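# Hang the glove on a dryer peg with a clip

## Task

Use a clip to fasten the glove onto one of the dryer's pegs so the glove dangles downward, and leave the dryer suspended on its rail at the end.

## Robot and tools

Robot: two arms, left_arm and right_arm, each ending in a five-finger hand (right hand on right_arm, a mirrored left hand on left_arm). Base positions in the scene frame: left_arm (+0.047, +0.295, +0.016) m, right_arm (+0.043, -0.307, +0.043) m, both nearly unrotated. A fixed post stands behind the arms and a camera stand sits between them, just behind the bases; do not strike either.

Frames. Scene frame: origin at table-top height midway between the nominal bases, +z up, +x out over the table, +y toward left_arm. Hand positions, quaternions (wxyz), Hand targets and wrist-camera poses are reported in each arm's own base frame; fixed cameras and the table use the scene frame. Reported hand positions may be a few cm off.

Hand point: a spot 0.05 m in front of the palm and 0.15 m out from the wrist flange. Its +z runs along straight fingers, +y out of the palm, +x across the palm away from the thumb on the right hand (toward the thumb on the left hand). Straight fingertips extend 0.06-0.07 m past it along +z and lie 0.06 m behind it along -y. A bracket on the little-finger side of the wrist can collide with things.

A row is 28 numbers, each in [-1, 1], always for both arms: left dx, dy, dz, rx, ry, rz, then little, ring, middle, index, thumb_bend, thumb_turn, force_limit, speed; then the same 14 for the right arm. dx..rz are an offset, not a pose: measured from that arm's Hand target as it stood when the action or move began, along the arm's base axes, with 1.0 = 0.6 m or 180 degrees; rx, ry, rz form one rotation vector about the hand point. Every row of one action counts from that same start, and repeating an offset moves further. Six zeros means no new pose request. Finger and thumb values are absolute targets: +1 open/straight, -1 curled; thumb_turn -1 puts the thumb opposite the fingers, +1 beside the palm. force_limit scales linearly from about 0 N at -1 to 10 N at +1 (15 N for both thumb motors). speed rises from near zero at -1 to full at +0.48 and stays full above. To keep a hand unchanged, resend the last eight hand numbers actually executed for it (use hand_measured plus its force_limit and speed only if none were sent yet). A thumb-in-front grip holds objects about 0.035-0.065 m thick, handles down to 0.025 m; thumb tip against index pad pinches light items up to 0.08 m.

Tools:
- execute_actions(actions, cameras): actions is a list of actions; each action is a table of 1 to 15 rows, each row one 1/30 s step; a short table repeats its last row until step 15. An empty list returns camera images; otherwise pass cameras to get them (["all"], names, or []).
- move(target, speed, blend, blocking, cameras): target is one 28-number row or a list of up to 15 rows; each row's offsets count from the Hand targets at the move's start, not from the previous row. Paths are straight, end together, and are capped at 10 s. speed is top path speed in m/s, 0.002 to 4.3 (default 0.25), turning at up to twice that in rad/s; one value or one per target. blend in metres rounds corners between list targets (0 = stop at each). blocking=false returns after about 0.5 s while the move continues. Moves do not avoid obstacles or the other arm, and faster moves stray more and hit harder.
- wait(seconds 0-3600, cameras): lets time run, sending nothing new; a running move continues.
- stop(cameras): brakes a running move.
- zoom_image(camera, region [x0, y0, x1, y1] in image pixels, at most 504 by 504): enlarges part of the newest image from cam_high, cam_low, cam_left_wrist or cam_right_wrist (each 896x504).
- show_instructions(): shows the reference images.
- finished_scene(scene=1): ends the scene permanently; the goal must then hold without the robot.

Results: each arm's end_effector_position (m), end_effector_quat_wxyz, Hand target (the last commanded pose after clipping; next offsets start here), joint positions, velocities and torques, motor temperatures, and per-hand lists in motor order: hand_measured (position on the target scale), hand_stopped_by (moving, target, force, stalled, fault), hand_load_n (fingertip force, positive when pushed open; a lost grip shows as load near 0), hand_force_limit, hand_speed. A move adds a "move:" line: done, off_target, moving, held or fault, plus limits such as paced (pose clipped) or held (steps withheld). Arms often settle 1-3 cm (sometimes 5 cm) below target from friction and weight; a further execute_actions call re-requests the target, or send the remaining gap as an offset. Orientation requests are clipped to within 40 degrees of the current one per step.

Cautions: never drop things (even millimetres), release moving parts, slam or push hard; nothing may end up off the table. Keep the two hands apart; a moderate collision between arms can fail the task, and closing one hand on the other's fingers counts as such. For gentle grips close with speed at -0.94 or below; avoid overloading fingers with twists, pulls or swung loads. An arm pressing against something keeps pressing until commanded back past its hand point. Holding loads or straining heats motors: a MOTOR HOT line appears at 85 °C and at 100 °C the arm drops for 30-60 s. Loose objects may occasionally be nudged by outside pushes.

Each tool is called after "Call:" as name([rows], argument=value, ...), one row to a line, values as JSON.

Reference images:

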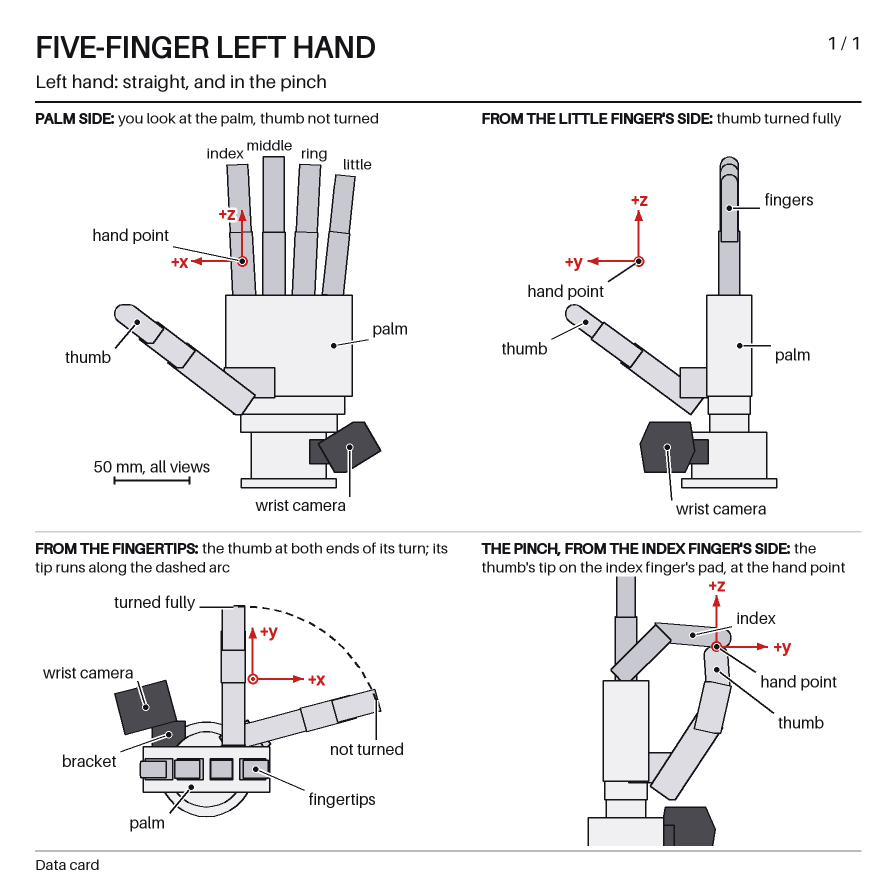

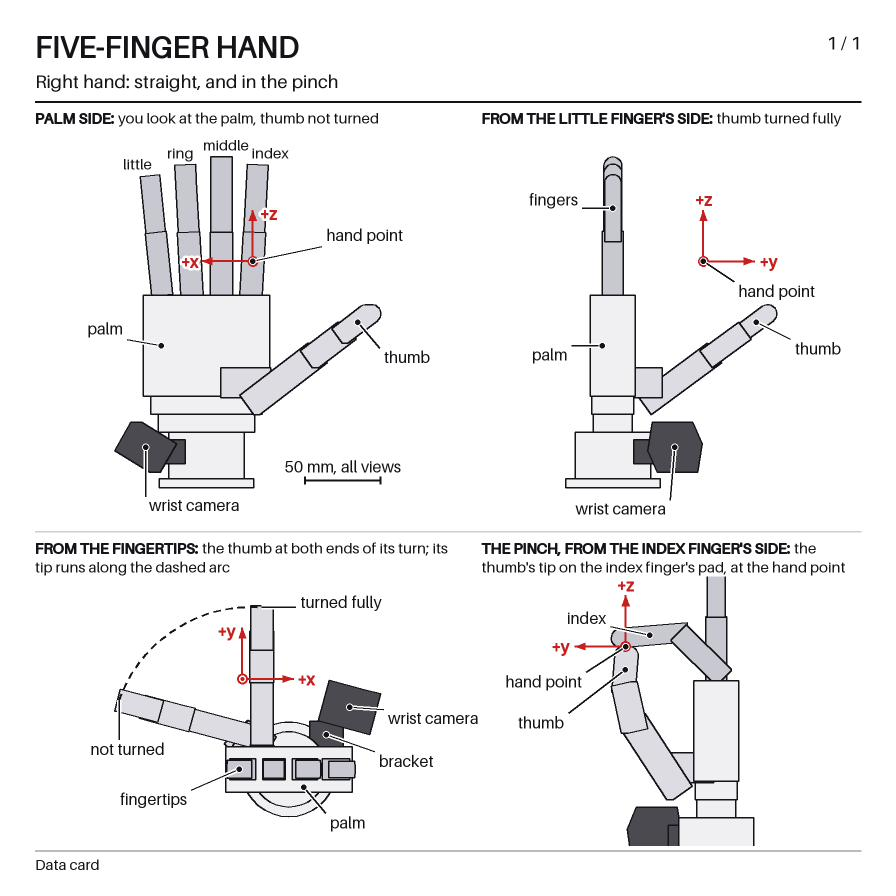

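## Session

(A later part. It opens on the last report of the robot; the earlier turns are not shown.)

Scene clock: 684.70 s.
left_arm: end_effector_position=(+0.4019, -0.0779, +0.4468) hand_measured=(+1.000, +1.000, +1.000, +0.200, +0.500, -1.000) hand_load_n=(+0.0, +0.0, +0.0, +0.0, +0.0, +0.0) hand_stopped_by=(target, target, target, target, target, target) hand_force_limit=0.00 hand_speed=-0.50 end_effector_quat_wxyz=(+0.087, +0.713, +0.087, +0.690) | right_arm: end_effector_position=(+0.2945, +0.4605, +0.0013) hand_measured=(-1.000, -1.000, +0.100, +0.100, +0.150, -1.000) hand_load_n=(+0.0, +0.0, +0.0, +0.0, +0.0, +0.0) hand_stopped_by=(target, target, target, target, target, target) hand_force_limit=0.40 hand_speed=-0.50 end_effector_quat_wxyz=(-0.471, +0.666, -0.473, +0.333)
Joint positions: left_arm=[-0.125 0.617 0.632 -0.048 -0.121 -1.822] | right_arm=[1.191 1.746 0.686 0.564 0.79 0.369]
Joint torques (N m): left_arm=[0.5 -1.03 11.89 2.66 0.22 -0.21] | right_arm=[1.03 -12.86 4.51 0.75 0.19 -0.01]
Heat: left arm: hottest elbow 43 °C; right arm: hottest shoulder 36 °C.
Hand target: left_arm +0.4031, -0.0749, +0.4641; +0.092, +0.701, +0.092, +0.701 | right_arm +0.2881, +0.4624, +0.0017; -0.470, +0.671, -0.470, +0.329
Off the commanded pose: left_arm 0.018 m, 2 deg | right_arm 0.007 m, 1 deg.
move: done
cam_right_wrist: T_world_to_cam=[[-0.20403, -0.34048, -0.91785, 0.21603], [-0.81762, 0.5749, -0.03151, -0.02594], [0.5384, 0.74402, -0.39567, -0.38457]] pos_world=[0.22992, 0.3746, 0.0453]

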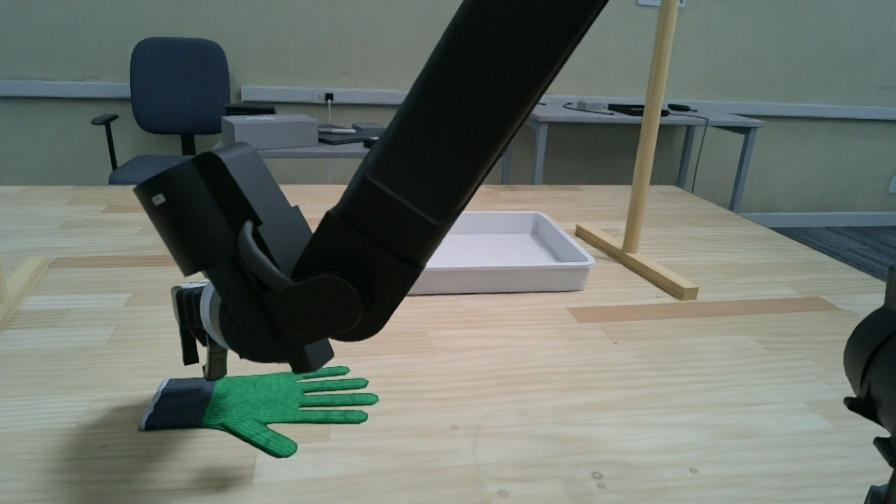

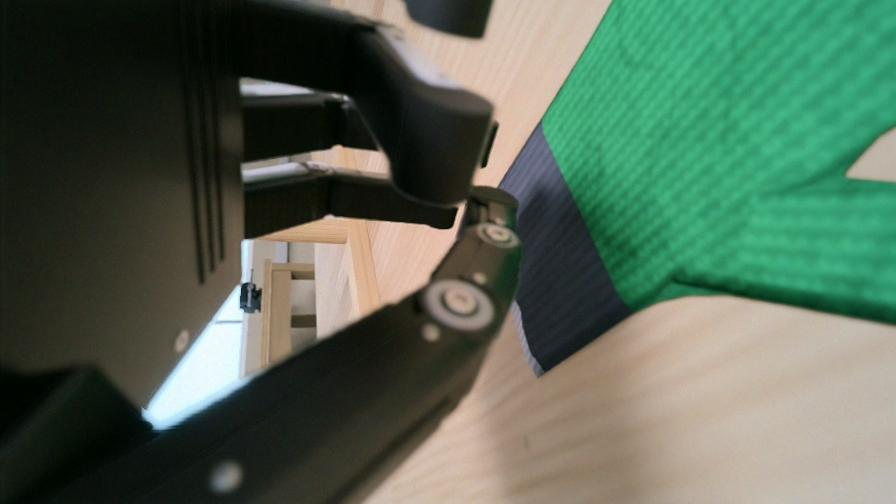

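Call:
move([
  [0,0,0,0,0,0,1,1,1,0.2,0.5,-1,0,-0.5,-0.06,0,0.01,0,0,0,-1,-1,0.2,0.2,0.24,-1,0.4,-0.5],
], speed=0.08, cameras=["cam_right_wrist"])

Scene clock: 698.13 s.
left_arm: end_effector_position=(+0.4019, -0.0779, +0.4468) hand_measured=(+1.000, +1.000, +1.000, +0.200, +0.500, -1.000) hand_load_n=(+0.0, +0.0, +0.0, +0.0, +0.0, +0.0) hand_stopped_by=(target, target, target, target, target, target) hand_force_limit=0.00 hand_speed=-0.50 end_effector_quat_wxyz=(+0.087, +0.713, +0.087, +0.690) | right_arm: end_effector_position=(+0.2597, +0.4633, +0.0070) hand_measured=(-1.000, -1.000, +0.200, +0.200, +0.240, -1.000) hand_load_n=(+0.0, +0.0, +0.0, +0.0, +0.0, +0.0) hand_stopped_by=(target, target, target, target, target, target) hand_force_limit=0.40 hand_speed=-0.50 end_effector_quat_wxyz=(-0.470, +0.670, -0.469, +0.334)
Joint positions: left_arm=[-0.125 0.617 0.632 -0.048 -0.121 -1.822] | right_arm=[1.274 1.706 0.668 0.5 0.857 0.418]
Joint torques (N m): left_arm=[0.5 -0.97 11.86 2.66 0.21 -0.22] | right_arm=[1.55 -12.45 4.05 0.72 0.46 0.1]
Heat: left arm: hottest elbow 43 °C; right arm: hottest shoulder 37 °C.
Hand target: left_arm +0.4031, -0.0749, +0.4641; +0.092, +0.701, +0.092, +0.701 | right_arm +0.2521, +0.4624, +0.0077; -0.470, +0.671, -0.470, +0.329
Off the commanded pose: left_arm 0.018 m, 2 deg | right_arm 0.008 m, 1 deg.
move: done
cam_right_wrist: T_world_to_cam=[[-0.19971, -0.34973, -0.91532, 0.21825], [-0.82213, 0.56805, -0.03767, -0.05139], [0.53312, 0.74499, -0.40097, -0.36466]] pos_world=[0.19574, 0.37719, 0.05162]

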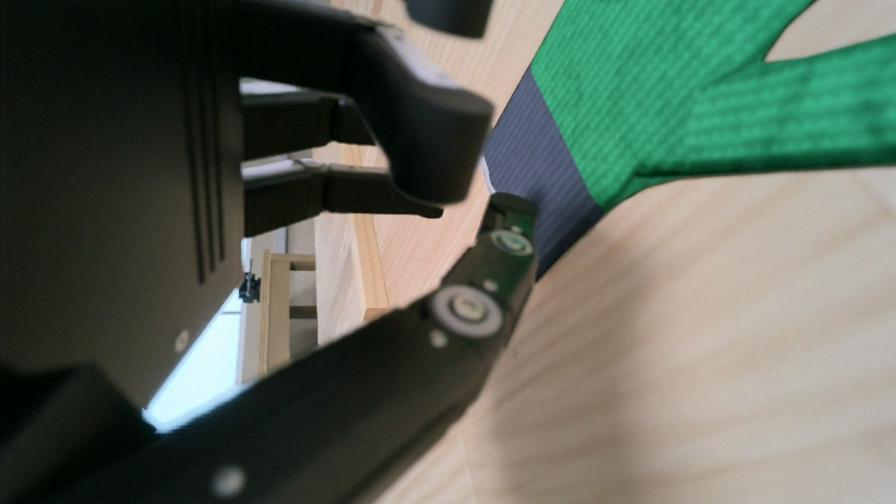

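Call:
move([
  [0,0,0,0,0,0,1,1,1,0.2,0.5,-1,0,-0.5,0,-0.015,-0.085,0,0,0,-1,-1,0.2,0.2,0.24,-1,0.4,-0.5],
], speed=0.08, cameras=["cam_right_wrist"])

Scene clock: 703.27 s.
left_arm: end_effector_position=(+0.4019, -0.0779, +0.4468) hand_measured=(+1.000, +1.000, +1.000, +0.200, +0.500, -1.000) hand_load_n=(+0.0, +0.0, +0.0, +0.0, +0.0, -0.5) hand_stopped_by=(target, target, target, target, target, target) hand_force_limit=0.00 hand_speed=-0.50 end_effector_quat_wxyz=(+0.087, +0.713, +0.087, +0.690) | right_arm: end_effector_position=(+0.2578, +0.4567, -0.0317) hand_measured=(-1.000, -1.000, +0.200, +0.200, +0.240, -1.000) hand_load_n=(+0.0, +0.0, +0.5, +0.0, +0.0, +0.0) hand_stopped_by=(target, target, target, target, target, target) hand_force_limit=0.40 hand_speed=-0.50 end_effector_quat_wxyz=(-0.474, +0.666, -0.470, +0.332)
Joint positions: left_arm=[-0.125 0.617 0.632 -0.048 -0.121 -1.822] | right_arm=[1.274 1.822 0.637 0.656 0.858 0.42]
Joint torques (N m): left_arm=[0.38 -0.91 11.92 2.69 0.21 -0.21] | right_arm=[0.67 -9.93 3.03 1.81 0.22 0.06]
Heat: left arm: hottest elbow 43 °C; right arm: hottest shoulder 36 °C.
Hand target: left_arm +0.4031, -0.0749, +0.4641; +0.092, +0.701, +0.092, +0.701 | right_arm +0.2521, +0.4534, -0.0432; -0.470, +0.671, -0.470, +0.329
Off the commanded pose: left_arm 0.018 m, 2 deg | right_arm 0.013 m, 1 deg.
move: off_target (right_arm)
cam_right_wrist: T_world_to_cam=[[-0.19759, -0.33896, -0.91982, 0.17457], [-0.82131, 0.56951, -0.03344, -0.05148], [0.53518, 0.74885, -0.39092, -0.37619]] pos_world=[0.19354, 0.3702, 0.01179]

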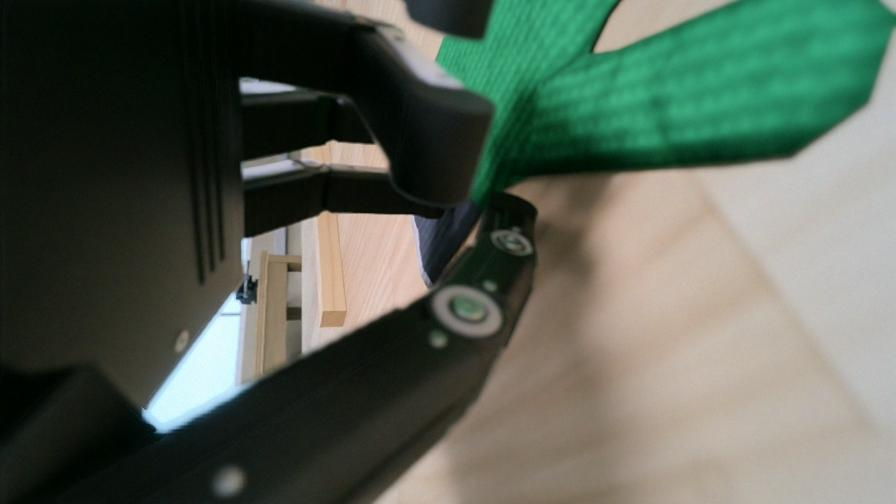

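Call:
move([
  [0,0,0,0,0,0,1,1,1,0.2,0.5,-1,0,-0.5,0,0,-0.03,0,0,0,-1,-1,0.2,0.2,0.24,-1,0.4,-0.5],
  [0,0,0,0,0,0,1,1,1,0.2,0.5,-1,0,-0.5,0,0,-0.035,0,0,0,-1,-1,-0.1,-0.1,0.24,-1,0.4,-0.85],
], speed=0.08, cameras=["cam_right_wrist"])

Call:
zoom_image(camera="cam_right_wrist", region=[380, 100, 640, 360])

Scene clock: 711.23 s.
left_arm: end_effector_position=(+0.4019, -0.0779, +0.4468) hand_measured=(+1.000, +1.000, +1.000, +0.200, +0.500, -1.000) hand_load_n=(+0.0, +0.0, +0.0, +0.0, +0.0, +0.0) hand_stopped_by=(target, target, target, target, target, target) hand_force_limit=0.00 hand_speed=-0.50 end_effector_quat_wxyz=(+0.087, +0.713, +0.087, +0.690) | right_arm: end_effector_position=(+0.2616, +0.4647, -0.0311) hand_measured=(-1.000, -1.000, -0.100, -0.100, +0.240, -1.000) hand_load_n=(+0.0, +0.0, +2.5, +0.0, +0.0, +0.0) hand_stopped_by=(target, target, target, target, target, target) hand_force_limit=0.40 hand_speed=-0.85 end_effector_quat_wxyz=(-0.498, +0.646, -0.478, +0.327)
Joint positions: left_arm=[-0.125 0.617 0.632 -0.048 -0.121 -1.822] | right_arm=[1.274 1.862 0.638 0.759 0.866 0.421]
Joint torques (N m): left_arm=[0.44 -0.91 11.89 2.65 0.22 -0.21] | right_arm=[0.85 -8.12 2.88 0.35 -0.11 0.04]
Heat: left arm: hottest elbow 43 °C; right arm: hottest shoulder 36 °C.
Hand target: left_arm +0.4031, -0.0749, +0.4641; +0.092, +0.701, +0.092, +0.701 | right_arm +0.2521, +0.4534, -0.0644; -0.470, +0.671, -0.469, +0.329
Off the commanded pose: left_arm 0.018 m, 2 deg | right_arm 0.036 m, 4 deg.
move: off_target (right_arm); target 2's new numbers were sent with right_arm's hand 0.033 m and 4 deg from that target
cam_right_wrist: T_world_to_cam=[[-0.17956, -0.28055, -0.9429, 0.14604], [-0.81625, 0.57747, -0.01638, -0.05733], [0.54909, 0.7667, -0.33269, -0.39413]] pos_world=[0.19584, 0.37626, 0.00564]

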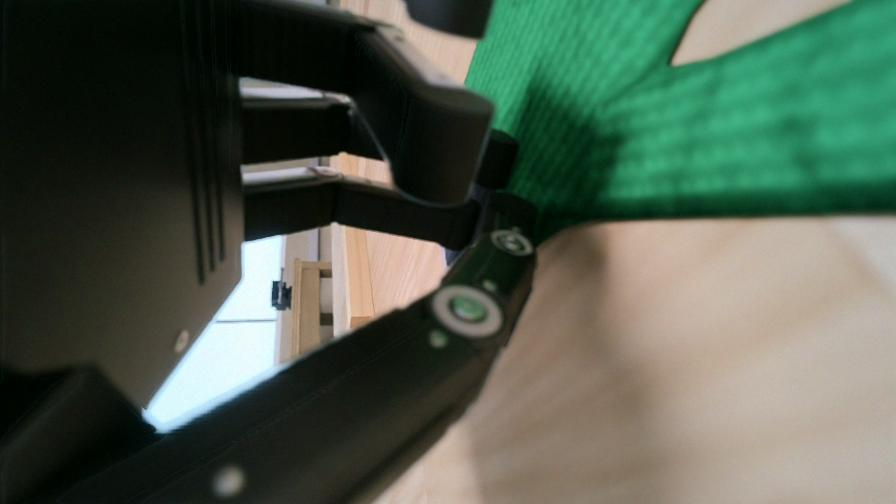

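Scaled by 1.938 from the camera's image (finer frame: 1280x720).

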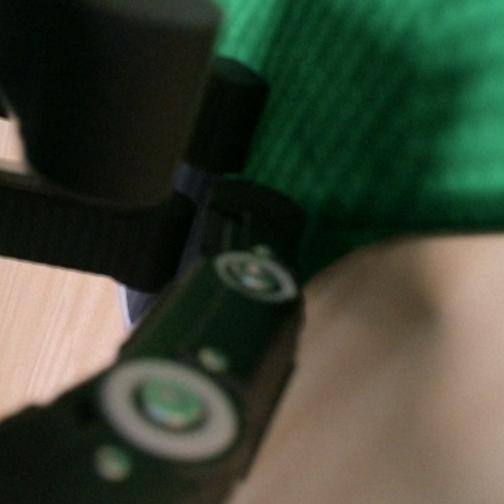

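Call:
move([
  [0,0,0,0,0,0,1,1,1,0.2,0.5,-1,0,-0.5,0,-0.01,-0.01,0,0,0,-1,-1,-0.25,-0.25,0.24,-1,0.0,-0.92],
  [0,0,0,0,0,0,1,1,1,0.2,0.5,-1,0,-0.5,0,-0.01,-0.01,0,0,0,-1,-1,-0.4,-0.4,0.24,-1,0.0,-0.92],
], speed=0.08, cameras=["cam_right_wrist","cam_low"])

Call:
zoom_image(camera="cam_right_wrist", region=[380, 100, 640, 360])

Scene clock: 716.50 s.
left_arm: end_effector_position=(+0.4019, -0.0779, +0.4468) hand_measured=(+1.000, +1.000, +1.000, +0.200, +0.500, -1.000) hand_load_n=(+0.0, +0.0, +0.0, +0.0, +0.0, +0.0) hand_stopped_by=(target, target, target, target, target, target) hand_force_limit=0.00 hand_speed=-0.50 end_effector_quat_wxyz=(+0.087, +0.713, +0.087, +0.690) | right_arm: end_effector_position=(+0.2620, +0.4667, -0.0312) hand_measured=(-1.000, -1.000, -0.270, -0.314, +0.240, -1.000) hand_load_n=(+0.0, +0.0, +7.5, +7.5, +1.5, +0.0) hand_stopped_by=(target, target, force, force, target, target) hand_force_limit=0.00 hand_speed=-0.92 end_effector_quat_wxyz=(-0.503, +0.642, -0.479, +0.324)
Joint positions: left_arm=[-0.125 0.617 0.632 -0.048 -0.121 -1.822] | right_arm=[1.274 1.871 0.638 0.782 0.865 0.421]
Joint torques (N m): left_arm=[0.44 -0.97 11.88 2.65 0.22 -0.2] | right_arm=[0.44 -7.88 1.77 0.7 -0.21 0.02]
Heat: left arm: hottest elbow 43 °C; right arm: hottest shoulder 36 °C.
Hand target: left_arm +0.4031, -0.0749, +0.4641; +0.092, +0.701, +0.092, +0.701 | right_arm +0.2521, +0.4475, -0.0703; -0.470, +0.671, -0.470, +0.329
Off the commanded pose: left_arm 0.018 m, 2 deg | right_arm 0.045 m, 5 deg.
move: off_target (right_arm); target 2's new numbers were sent with right_arm's hand 0.045 m and 5 deg from that target
cam_right_wrist: T_world_to_cam=[[-0.17581, -0.26786, -0.94728, 0.13956], [-0.81698, 0.57655, -0.0114, -0.05737], [0.54921, 0.7719, -0.3202, -0.39799]] pos_world=[0.19625, 0.37767, 0.00411]
Images, in order (width x height): cam_low 896x504, cam_right_wrist 896x504.

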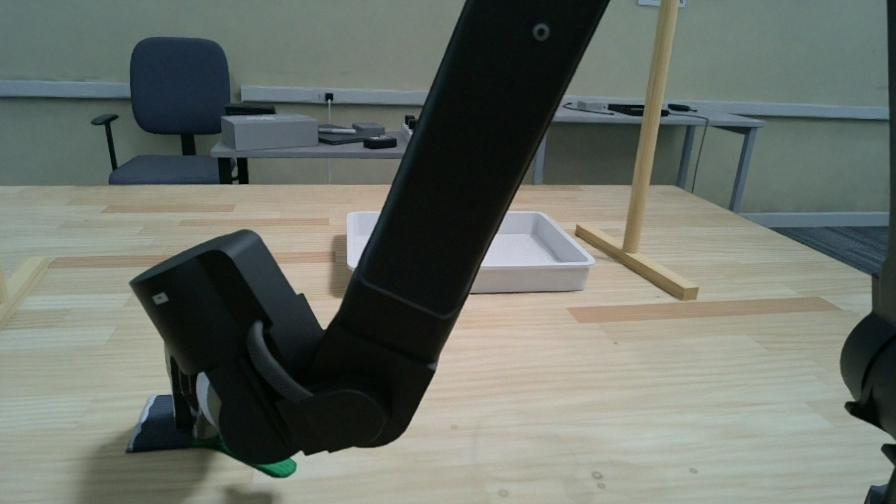

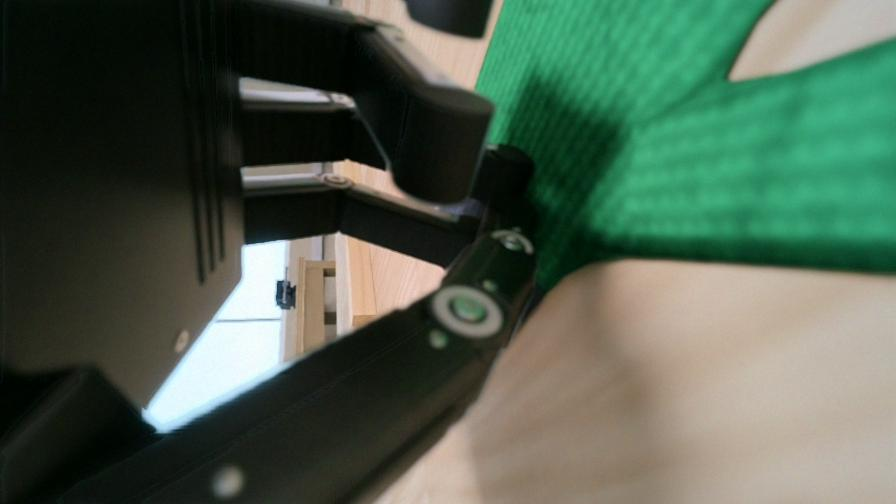

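Scaled by 1.938 from the camera's image (finer frame: 1280x720).

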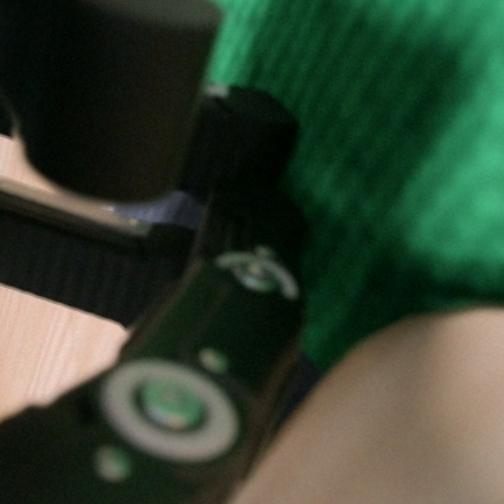

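Call:
move([
  [0,0,0,0,0,0,1,1,1,0.2,0.5,-1,0,-0.5,0,0,0.14,0,0,0,-1,-1,-0.4,-0.4,0.24,-1,0.0,-0.92],
], speed=0.06, cameras=["cam_right_wrist","cam_low"])

Scene clock: 721.93 s.
left_arm: end_effector_position=(+0.4019, -0.0779, +0.4468) hand_measured=(+1.000, +1.000, +1.000, +0.200, +0.500, -1.000) hand_load_n=(+0.0, +0.0, +0.0, +0.0, +0.0, -0.5) hand_stopped_by=(target, target, target, target, target, target) hand_force_limit=0.00 hand_speed=-0.50 end_effector_quat_wxyz=(+0.087, +0.713, +0.087, +0.690) | right_arm: end_effector_position=(+0.2538, +0.4456, +0.0108) hand_measured=(-1.000, -1.000, -0.270, -0.314, +0.240, -1.000) hand_load_n=(+0.0, +0.0, +7.0, +7.5, +2.0, +0.0) hand_stopped_by=(target, target, force, force, target, target) hand_force_limit=0.00 hand_speed=-0.92 end_effector_quat_wxyz=(-0.469, +0.670, -0.469, +0.332)
Joint positions: left_arm=[-0.125 0.617 0.632 -0.048 -0.121 -1.822] | right_arm=[1.274 1.66 0.617 0.5 0.855 0.421]
Joint torques (N m): left_arm=[0.32 -0.91 11.92 2.66 0.21 -0.2] | right_arm=[0.73 -11.58 4.85 0.79 0.21 -0.01]
Heat: left arm: hottest elbow 43 °C; right arm: hottest shoulder 36 °C.
Hand target: left_arm +0.4031, -0.0749, +0.4641; +0.092, +0.701, +0.092, +0.701 | right_arm +0.2521, +0.4475, +0.0138; -0.470, +0.671, -0.470, +0.329
Off the commanded pose: left_arm 0.018 m, 2 deg | right_arm 0.004 m, 0 deg.
move: done
cam_right_wrist: T_world_to_cam=[[-0.20226, -0.34945, -0.91486, 0.21495], [-0.82269, 0.56742, -0.03486, -0.0457], [0.5313, 0.7456, -0.40225, -0.34663]] pos_world=[0.19004, 0.35949, 0.05562]
Images, in order (width x height): cam_low 896x504, cam_right_wrist 896x504.

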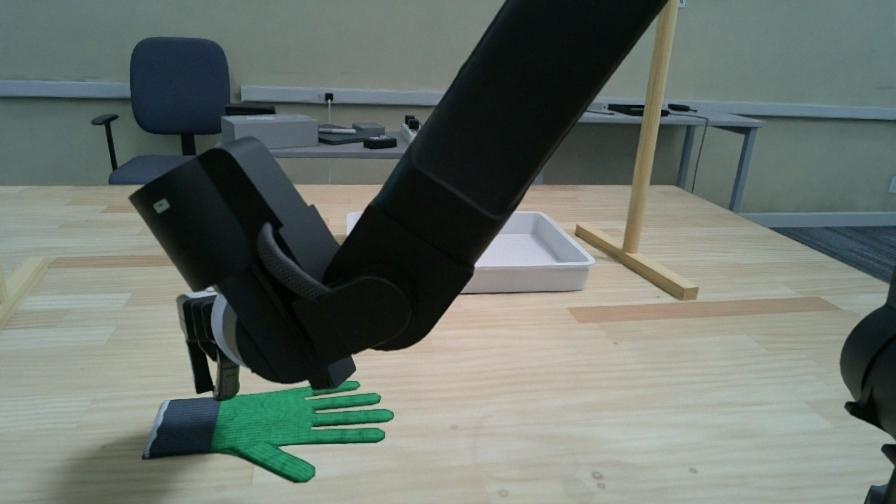

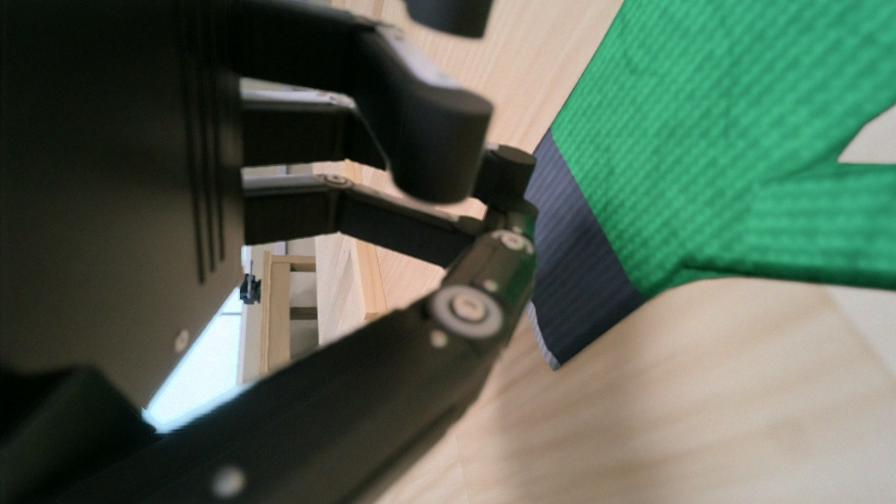

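Call:
move([
  [0,0,0,0,0,0,1,1,1,0.2,0.5,-1,0,-0.5,0,0.02,0.02,-0.021,-0.0366,0.011,-1,-1,1,0.1,0.16,-1,0.4,-0.5],
], speed=0.08, cameras=["cam_right_wrist"])

Scene clock: 749.47 s.
left_arm: end_effector_position=(+0.4019, -0.0779, +0.4468) hand_measured=(+1.000, +1.000, +1.000, +0.200, +0.500, -1.000) hand_load_n=(+0.0, +0.0, +0.0, +0.0, +0.0, -0.5) hand_stopped_by=(target, target, target, target, target, target) hand_force_limit=0.00 hand_speed=-0.50 end_effector_quat_wxyz=(+0.087, +0.713, +0.087, +0.690) | right_arm: end_effector_position=(+0.2557, +0.4459, +0.0224) hand_measured=(-1.000, -1.000, +1.000, +0.100, +0.160, -1.000) hand_load_n=(+0.0, +0.0, +0.0, +0.0, +0.0, +0.0) hand_stopped_by=(target, target, target, target, target, target) hand_force_limit=0.40 hand_speed=-0.50 end_effector_quat_wxyz=(-0.471, +0.674, -0.427, +0.376)
Joint positions: left_arm=[-0.125 0.617 0.632 -0.048 -0.121 -1.822] | right_arm=[1.298 1.666 0.617 0.585 0.911 0.269]
Joint torques (N m): left_arm=[0.38 -0.91 11.9 2.66 0.22 -0.21] | right_arm=[1.79 -9.58 6.15 2 0.44 -0.17]
Heat: left arm: hottest elbow 43 °C; right arm: hottest shoulder 36 °C.
Hand target: left_arm +0.4031, -0.0749, +0.4641; +0.092, +0.701, +0.092, +0.701 | right_arm +0.2522, +0.4594, +0.0256; -0.480, +0.674, -0.419, +0.374
Off the commanded pose: left_arm 0.018 m, 2 deg | right_arm 0.014 m, 1 deg.
move: off_target (right_arm)
cam_right_wrist: T_world_to_cam=[[-0.10669, -0.41646, -0.90287, 0.23115], [-0.82532, 0.5435, -0.15317, -0.02989], [0.5545, 0.72881, -0.4017, -0.34169]] pos_world=[0.18946, 0.36153, 0.06686]

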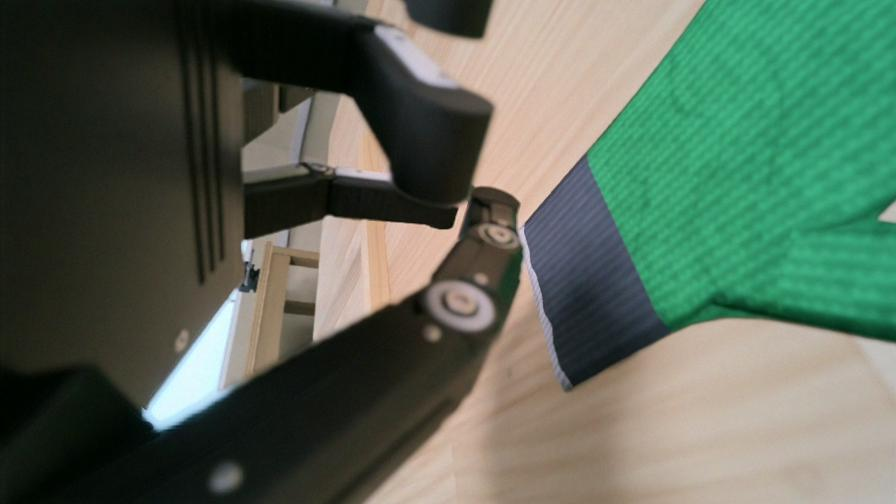

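Call:
move([
  [0,0,0,0,0,0,1,1,1,0.2,0.5,-1,0,-0.5,0.005,0.025,-0.02,0,0,0,-1,-1,1,0.1,0.16,-1,0.4,-0.5],
  [0,0,0,0,0,0,1,1,1,0.2,0.5,-1,0,-0.5,0.005,0.015,-0.12,0,0,0,-1,-1,1,0.1,0.16,-1,0.4,-0.5],
], speed=0.08, cameras=["cam_right_wrist","cam_low"])

Scene clock: 759.07 s.
left_arm: end_effector_position=(+0.4019, -0.0779, +0.4468) hand_measured=(+1.000, +1.000, +1.000, +0.200, +0.500, -1.000) hand_load_n=(+0.0, +0.0, +0.0, +0.0, +0.0, +0.0) hand_stopped_by=(target, target, target, target, target, target) hand_force_limit=0.00 hand_speed=-0.50 end_effector_quat_wxyz=(+0.087, +0.713, +0.087, +0.690) | right_arm: end_effector_position=(+0.2590, +0.4608, -0.0370) hand_measured=(-1.000, -1.000, +1.000, +0.100, +0.160, -1.000) hand_load_n=(+0.0, +0.0, +0.0, +0.5, +0.0, +0.0) hand_stopped_by=(target, target, target, target, target, target) hand_force_limit=0.40 hand_speed=-0.50 end_effector_quat_wxyz=(-0.483, +0.665, -0.430, +0.373)
Joint positions: left_arm=[-0.125 0.617 0.632 -0.048 -0.121 -1.822] | right_arm=[1.301 1.898 0.643 0.822 0.916 0.268]
Joint torques (N m): left_arm=[0.56 -0.91 11.9 2.67 0.22 -0.21] | right_arm=[1.14 -9.64 4.71 1.52 0.21 -0.18]
Heat: left arm: hottest elbow 43 °C; right arm: hottest shoulder 36 °C.
Hand target: left_arm +0.4031, -0.0749, +0.4641; +0.092, +0.701, +0.092, +0.701 | right_arm +0.2551, +0.4685, -0.0464; -0.480, +0.674, -0.419, +0.374
Off the commanded pose: left_arm 0.018 m, 2 deg | right_arm 0.013 m, 2 deg.
move: off_target (right_arm)
cam_right_wrist: T_world_to_cam=[[-0.09735, -0.38977, -0.91575, 0.16891], [-0.82324, 0.5486, -0.14599, -0.04696], [0.55928, 0.73967, -0.37428, -0.38349]] pos_world=[0.19226, 0.37525, 0.00429]
Images, in order (width x height): cam_low 896x504, cam_right_wrist 896x504.

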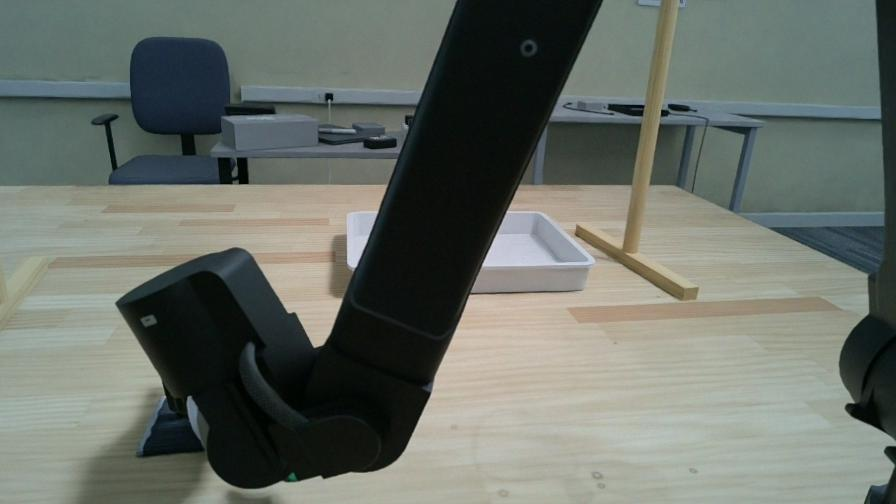

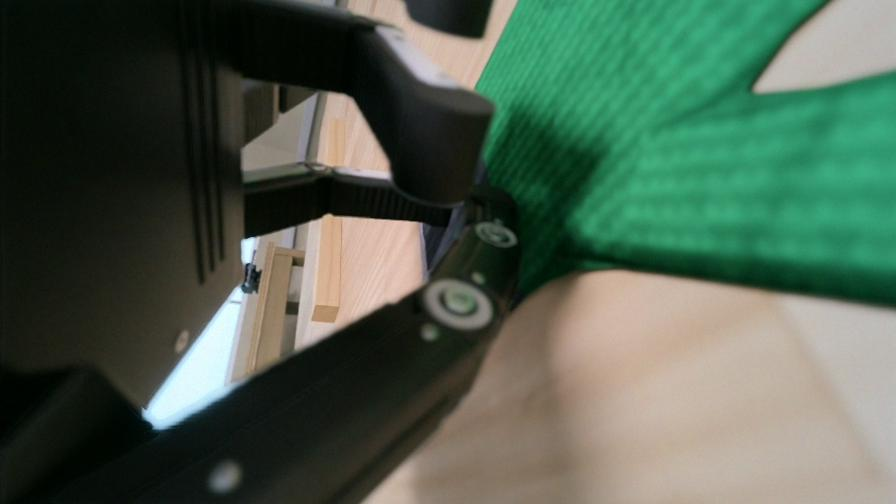

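Call:
move([
  [0,0,0,0,0,0,1,1,1,0.2,0.5,-1,0,-0.5,0.0,0.0,-0.035,0,0,0,-1,-1,1,0.1,0.16,-1,0.4,-0.5],
], speed=0.06, cameras=["cam_right_wrist"])

Scene clock: 763.90 s.
left_arm: end_effector_position=(+0.4019, -0.0779, +0.4468) hand_measured=(+1.000, +1.000, +1.000, +0.200, +0.500, -1.000) hand_load_n=(+0.0, +0.0, +0.0, +0.0, +0.0, -0.5) hand_stopped_by=(target, target, target, target, target, target) hand_force_limit=0.00 hand_speed=-0.50 end_effector_quat_wxyz=(+0.087, +0.713, +0.087, +0.690) | right_arm: end_effector_position=(+0.2629, +0.4714, -0.0392) hand_measured=(-1.000, -1.000, +1.000, +0.100, +0.160, -1.000) hand_load_n=(+0.0, +0.0, +0.0, +1.5, +0.0, +0.0) hand_stopped_by=(target, target, target, target, target, target) hand_force_limit=0.40 hand_speed=-0.50 end_effector_quat_wxyz=(-0.501, +0.649, -0.437, +0.369)
Joint positions: left_arm=[-0.125 0.617 0.632 -0.048 -0.121 -1.822] | right_arm=[1.301 1.944 0.661 0.902 0.922 0.268]
Joint torques (N m): left_arm=[0.44 -0.91 11.9 2.67 0.22 -0.21] | right_arm=[1.38 -8.41 3.56 0.81 -0.08 -0.22]
Heat: left arm: hottest elbow 43 °C; right arm: hottest shoulder 36 °C.
Hand target: left_arm +0.4031, -0.0749, +0.4641; +0.092, +0.701, +0.092, +0.701 | right_arm +0.2551, +0.4683, -0.0673; -0.480, +0.674, -0.419, +0.374
Off the commanded pose: left_arm 0.018 m, 2 deg | right_arm 0.029 m, 4 deg.
move: off_target (right_arm)
cam_right_wrist: T_world_to_cam=[[-0.08451, -0.34396, -0.93517, 0.14573], [-0.81793, 0.55996, -0.13204, -0.05605], [0.56907, 0.75375, -0.32865, -0.4017]] pos_world=[0.19506, 0.38429, -0.00313]

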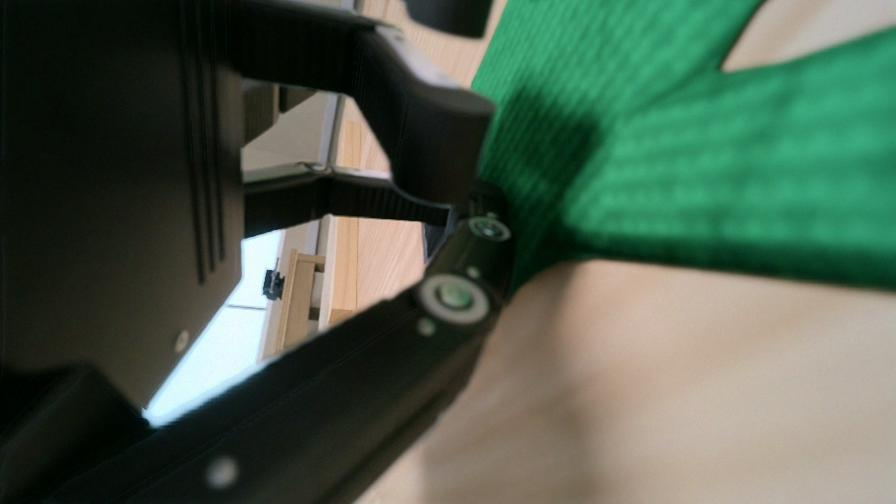

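Call:
move([
  [0,0,0,0,0,0,1,1,1,0.2,0.5,-1,0,-0.5,0.0,-0.01,-0.01,0,0,0,-1,-1,1,-0.1,0.16,-1,0.4,-0.85],
], speed=0.06, cameras=["cam_right_wrist"])

Call:
zoom_image(camera="cam_right_wrist", region=[380, 100, 640, 360])

Scene clock: 768.87 s.
left_arm: end_effector_position=(+0.4019, -0.0779, +0.4468) hand_measured=(+1.000, +1.000, +1.000, +0.200, +0.500, -1.000) hand_load_n=(+0.0, +0.0, +0.0, +0.0, +0.0, -0.5) hand_stopped_by=(target, target, target, target, target, target) hand_force_limit=0.00 hand_speed=-0.50 end_effector_quat_wxyz=(+0.087, +0.713, +0.087, +0.690) | right_arm: end_effector_position=(+0.2637, +0.4745, -0.0369) hand_measured=(-1.000, -1.000, +1.000, -0.100, +0.160, -1.000) hand_load_n=(+0.0, +0.0, +0.0, +3.5, +0.0, +0.0) hand_stopped_by=(target, target, target, target, target, target) hand_force_limit=0.40 hand_speed=-0.85 end_effector_quat_wxyz=(-0.512, +0.641, -0.440, +0.365)
Joint positions: left_arm=[-0.125 0.617 0.632 -0.048 -0.121 -1.822] | right_arm=[1.301 1.954 0.661 0.939 0.921 0.268]
Joint torques (N m): left_arm=[0.5 -0.97 11.9 2.67 0.22 -0.2] | right_arm=[0.97 -8.41 2.52 0.53 -0.21 -0.22]
Heat: left arm: hottest elbow 43 °C; right arm: hottest shoulder 36 °C.
Hand target: left_arm +0.4031, -0.0749, +0.4641; +0.092, +0.701, +0.092, +0.701 | right_arm +0.2551, +0.4623, -0.0733; -0.480, +0.674, -0.419, +0.374
Off the commanded pose: left_arm 0.018 m, 2 deg | right_arm 0.039 m, 6 deg.
move: off_target (right_arm)
cam_right_wrist: T_world_to_cam=[[-0.07764, -0.31893, -0.94459, 0.13496], [-0.8174, 0.56281, -0.12284, -0.05813], [0.57081, 0.76258, -0.30439, -0.40751]] pos_world=[0.19557, 0.38651, -0.0037]

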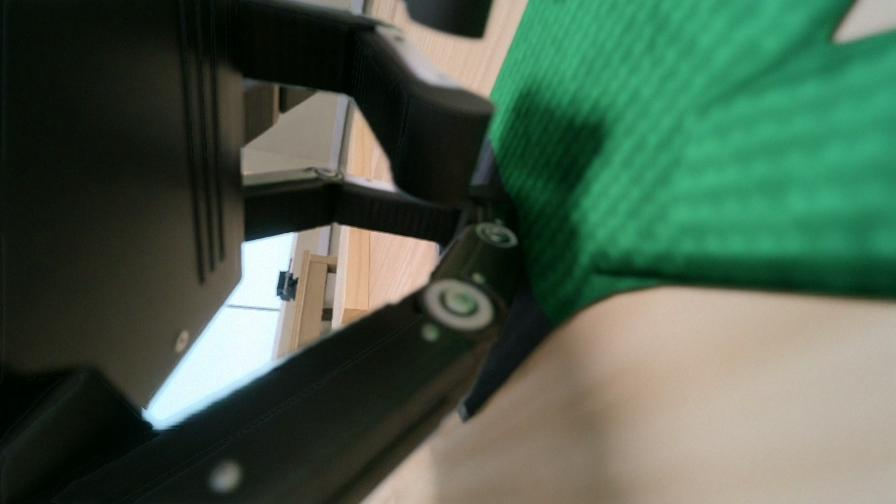

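Scaled by 1.938 from the camera's image (finer frame: 1280x720).

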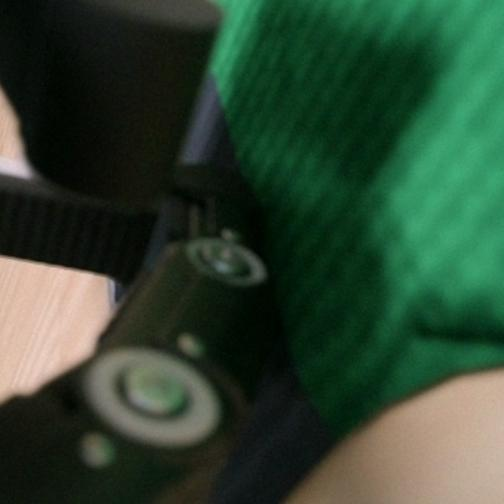

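Call:
move([
  [0,0,0,0,0,0,1,1,1,0.2,0.5,-1,0,-0.5,0.0,0.0,0.15,-0.0225,0.0565,-0.0062,-1,-1,1,0.1,0.26,-1,0.4,-0.5],
], speed=0.08, cameras=["cam_right_wrist","cam_low"])

Scene clock: 798.90 s.
left_arm: end_effector_position=(+0.4019, -0.0779, +0.4468) hand_measured=(+1.000, +1.000, +1.000, +0.200, +0.500, -1.000) hand_load_n=(+0.0, +0.0, +0.0, +0.0, +0.0, +0.0) hand_stopped_by=(target, target, target, target, target, target) hand_force_limit=0.00 hand_speed=-0.50 end_effector_quat_wxyz=(+0.087, +0.713, +0.087, +0.690) | right_arm: end_effector_position=(+0.2438, +0.4486, +0.0021) hand_measured=(-1.000, -1.000, +1.000, +0.100, +0.258, -1.000) hand_load_n=(+0.5, +0.0, +0.0, +0.0, +0.0, +0.0) hand_stopped_by=(target, target, target, target, target, target) hand_force_limit=0.40 hand_speed=-0.50 end_effector_quat_wxyz=(-0.401, +0.730, -0.438, +0.337)
Joint positions: left_arm=[-0.125 0.617 0.632 -0.048 -0.121 -1.822] | right_arm=[1.282 1.642 0.705 0.22 0.813 0.405]
Joint torques (N m): left_arm=[0.5 -0.91 11.93 2.67 0.22 -0.2] | right_arm=[-1.44 -11.81 7.64 0.77 0.26 0.09]
Heat: left arm: hottest elbow 44 °C; right arm: hottest shoulder 36 °C.
Hand target: left_arm +0.4031, -0.0749, +0.4641; +0.092, +0.701, +0.092, +0.701 | right_arm +0.2552, +0.4624, +0.0168; -0.413, +0.717, -0.453, +0.332
Off the commanded pose: left_arm 0.018 m, 2 deg | right_arm 0.023 m, 3 deg.
move: off_target (right_arm)
cam_right_wrist: T_world_to_cam=[[-0.24163, -0.51131, -0.82473, 0.28793], [-0.8523, 0.51814, -0.07152, -0.02651], [0.46389, 0.68564, -0.56099, -0.30339]] pos_world=[0.18772, 0.36898, 0.06537]
Images, in order (width x height): cam_low 896x504, cam_right_wrist 896x504.

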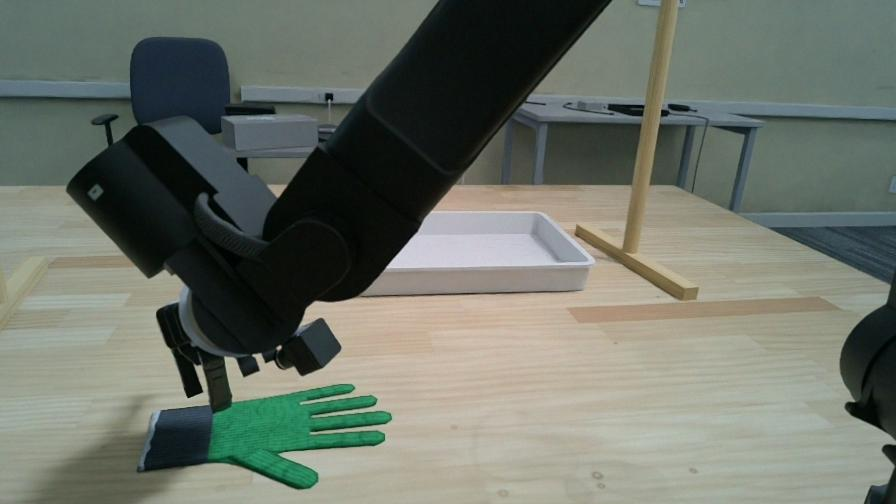

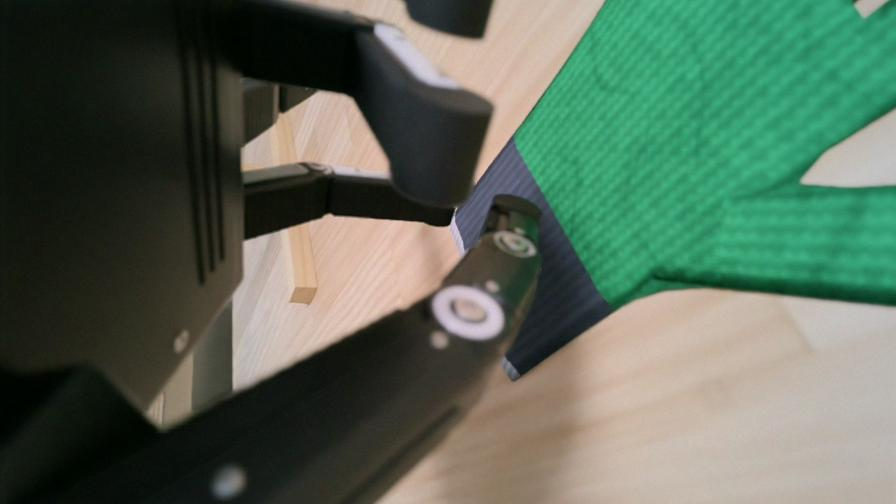

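Call:
move([
  [0,0,0,0,0,0,1,1,1,0.2,0.5,-1,0,-0.5,-0.045,0.015,-0.01,0,0,0,-1,-1,1,0.16,0.28,-1,0.4,-0.5],
  [0,0,0,0,0,0,1,1,1,0.2,0.5,-1,0,-0.5,-0.045,0.01,-0.10,0,0,0,-1,-1,1,0.16,0.28,-1,0.4,-0.5],
], speed=0.08, cameras=["cam_right_wrist","cam_low"])

Scene clock: 810.70 s.
left_arm: end_effector_position=(+0.4019, -0.0779, +0.4468) hand_measured=(+1.000, +1.000, +1.000, +0.200, +0.500, -1.000) hand_load_n=(+0.0, +0.0, +0.0, +0.0, +0.0, +0.0) hand_stopped_by=(target, target, target, target, target, target) hand_force_limit=0.00 hand_speed=-0.50 end_effector_quat_wxyz=(+0.087, +0.713, +0.087, +0.690) | right_arm: end_effector_position=(+0.2328, +0.4631, -0.0330) hand_measured=(-1.000, -1.000, +1.000, +0.160, +0.280, -1.000) hand_load_n=(+0.0, +0.0, +0.0, +0.0, +0.0, +0.0) hand_stopped_by=(target, target, target, target, target, target) hand_force_limit=0.40 hand_speed=-0.50 end_effector_quat_wxyz=(-0.414, +0.714, -0.454, +0.337)
Joint positions: left_arm=[-0.125 0.617 0.632 -0.048 -0.121 -1.822] | right_arm=[1.324 1.766 0.713 0.328 0.864 0.477]
Joint torques (N m): left_arm=[0.44 -0.91 11.89 2.69 0.22 -0.2] | right_arm=[1.2 -9.47 5.12 1.43 0.33 0.06]
Heat: left arm: hottest elbow 44 °C; right arm: hottest shoulder 36 °C.
Hand target: left_arm +0.4031, -0.0749, +0.4641; +0.092, +0.701, +0.092, +0.701 | right_arm +0.2282, +0.4683, -0.0434; -0.413, +0.717, -0.453, +0.332
Off the commanded pose: left_arm 0.018 m, 2 deg | right_arm 0.012 m, 1 deg.
move: off_target (right_arm)
cam_right_wrist: T_world_to_cam=[[-0.2476, -0.46768, -0.84851, 0.24419], [-0.83685, 0.54456, -0.05595, -0.0612], [0.48823, 0.69622, -0.52622, -0.33735]] pos_world=[0.17395, 0.3824, 0.02626]
Images, in order (width x height): cam_low 896x504, cam_right_wrist 896x504.

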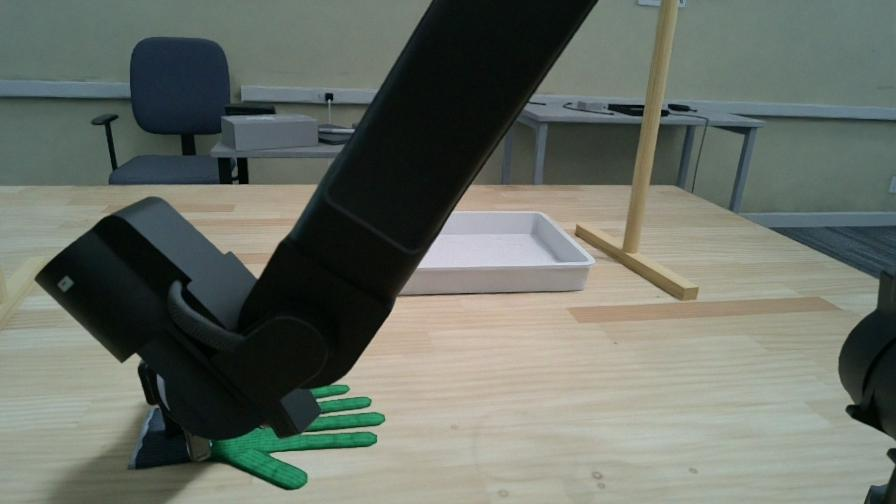

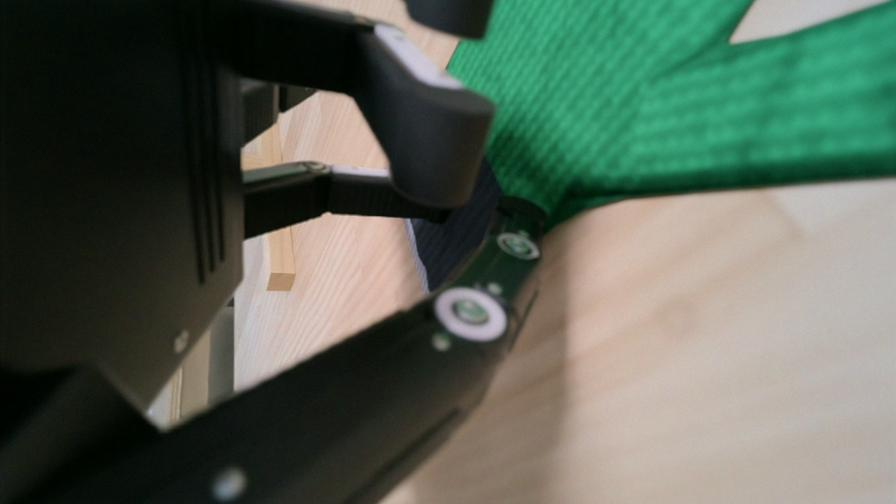

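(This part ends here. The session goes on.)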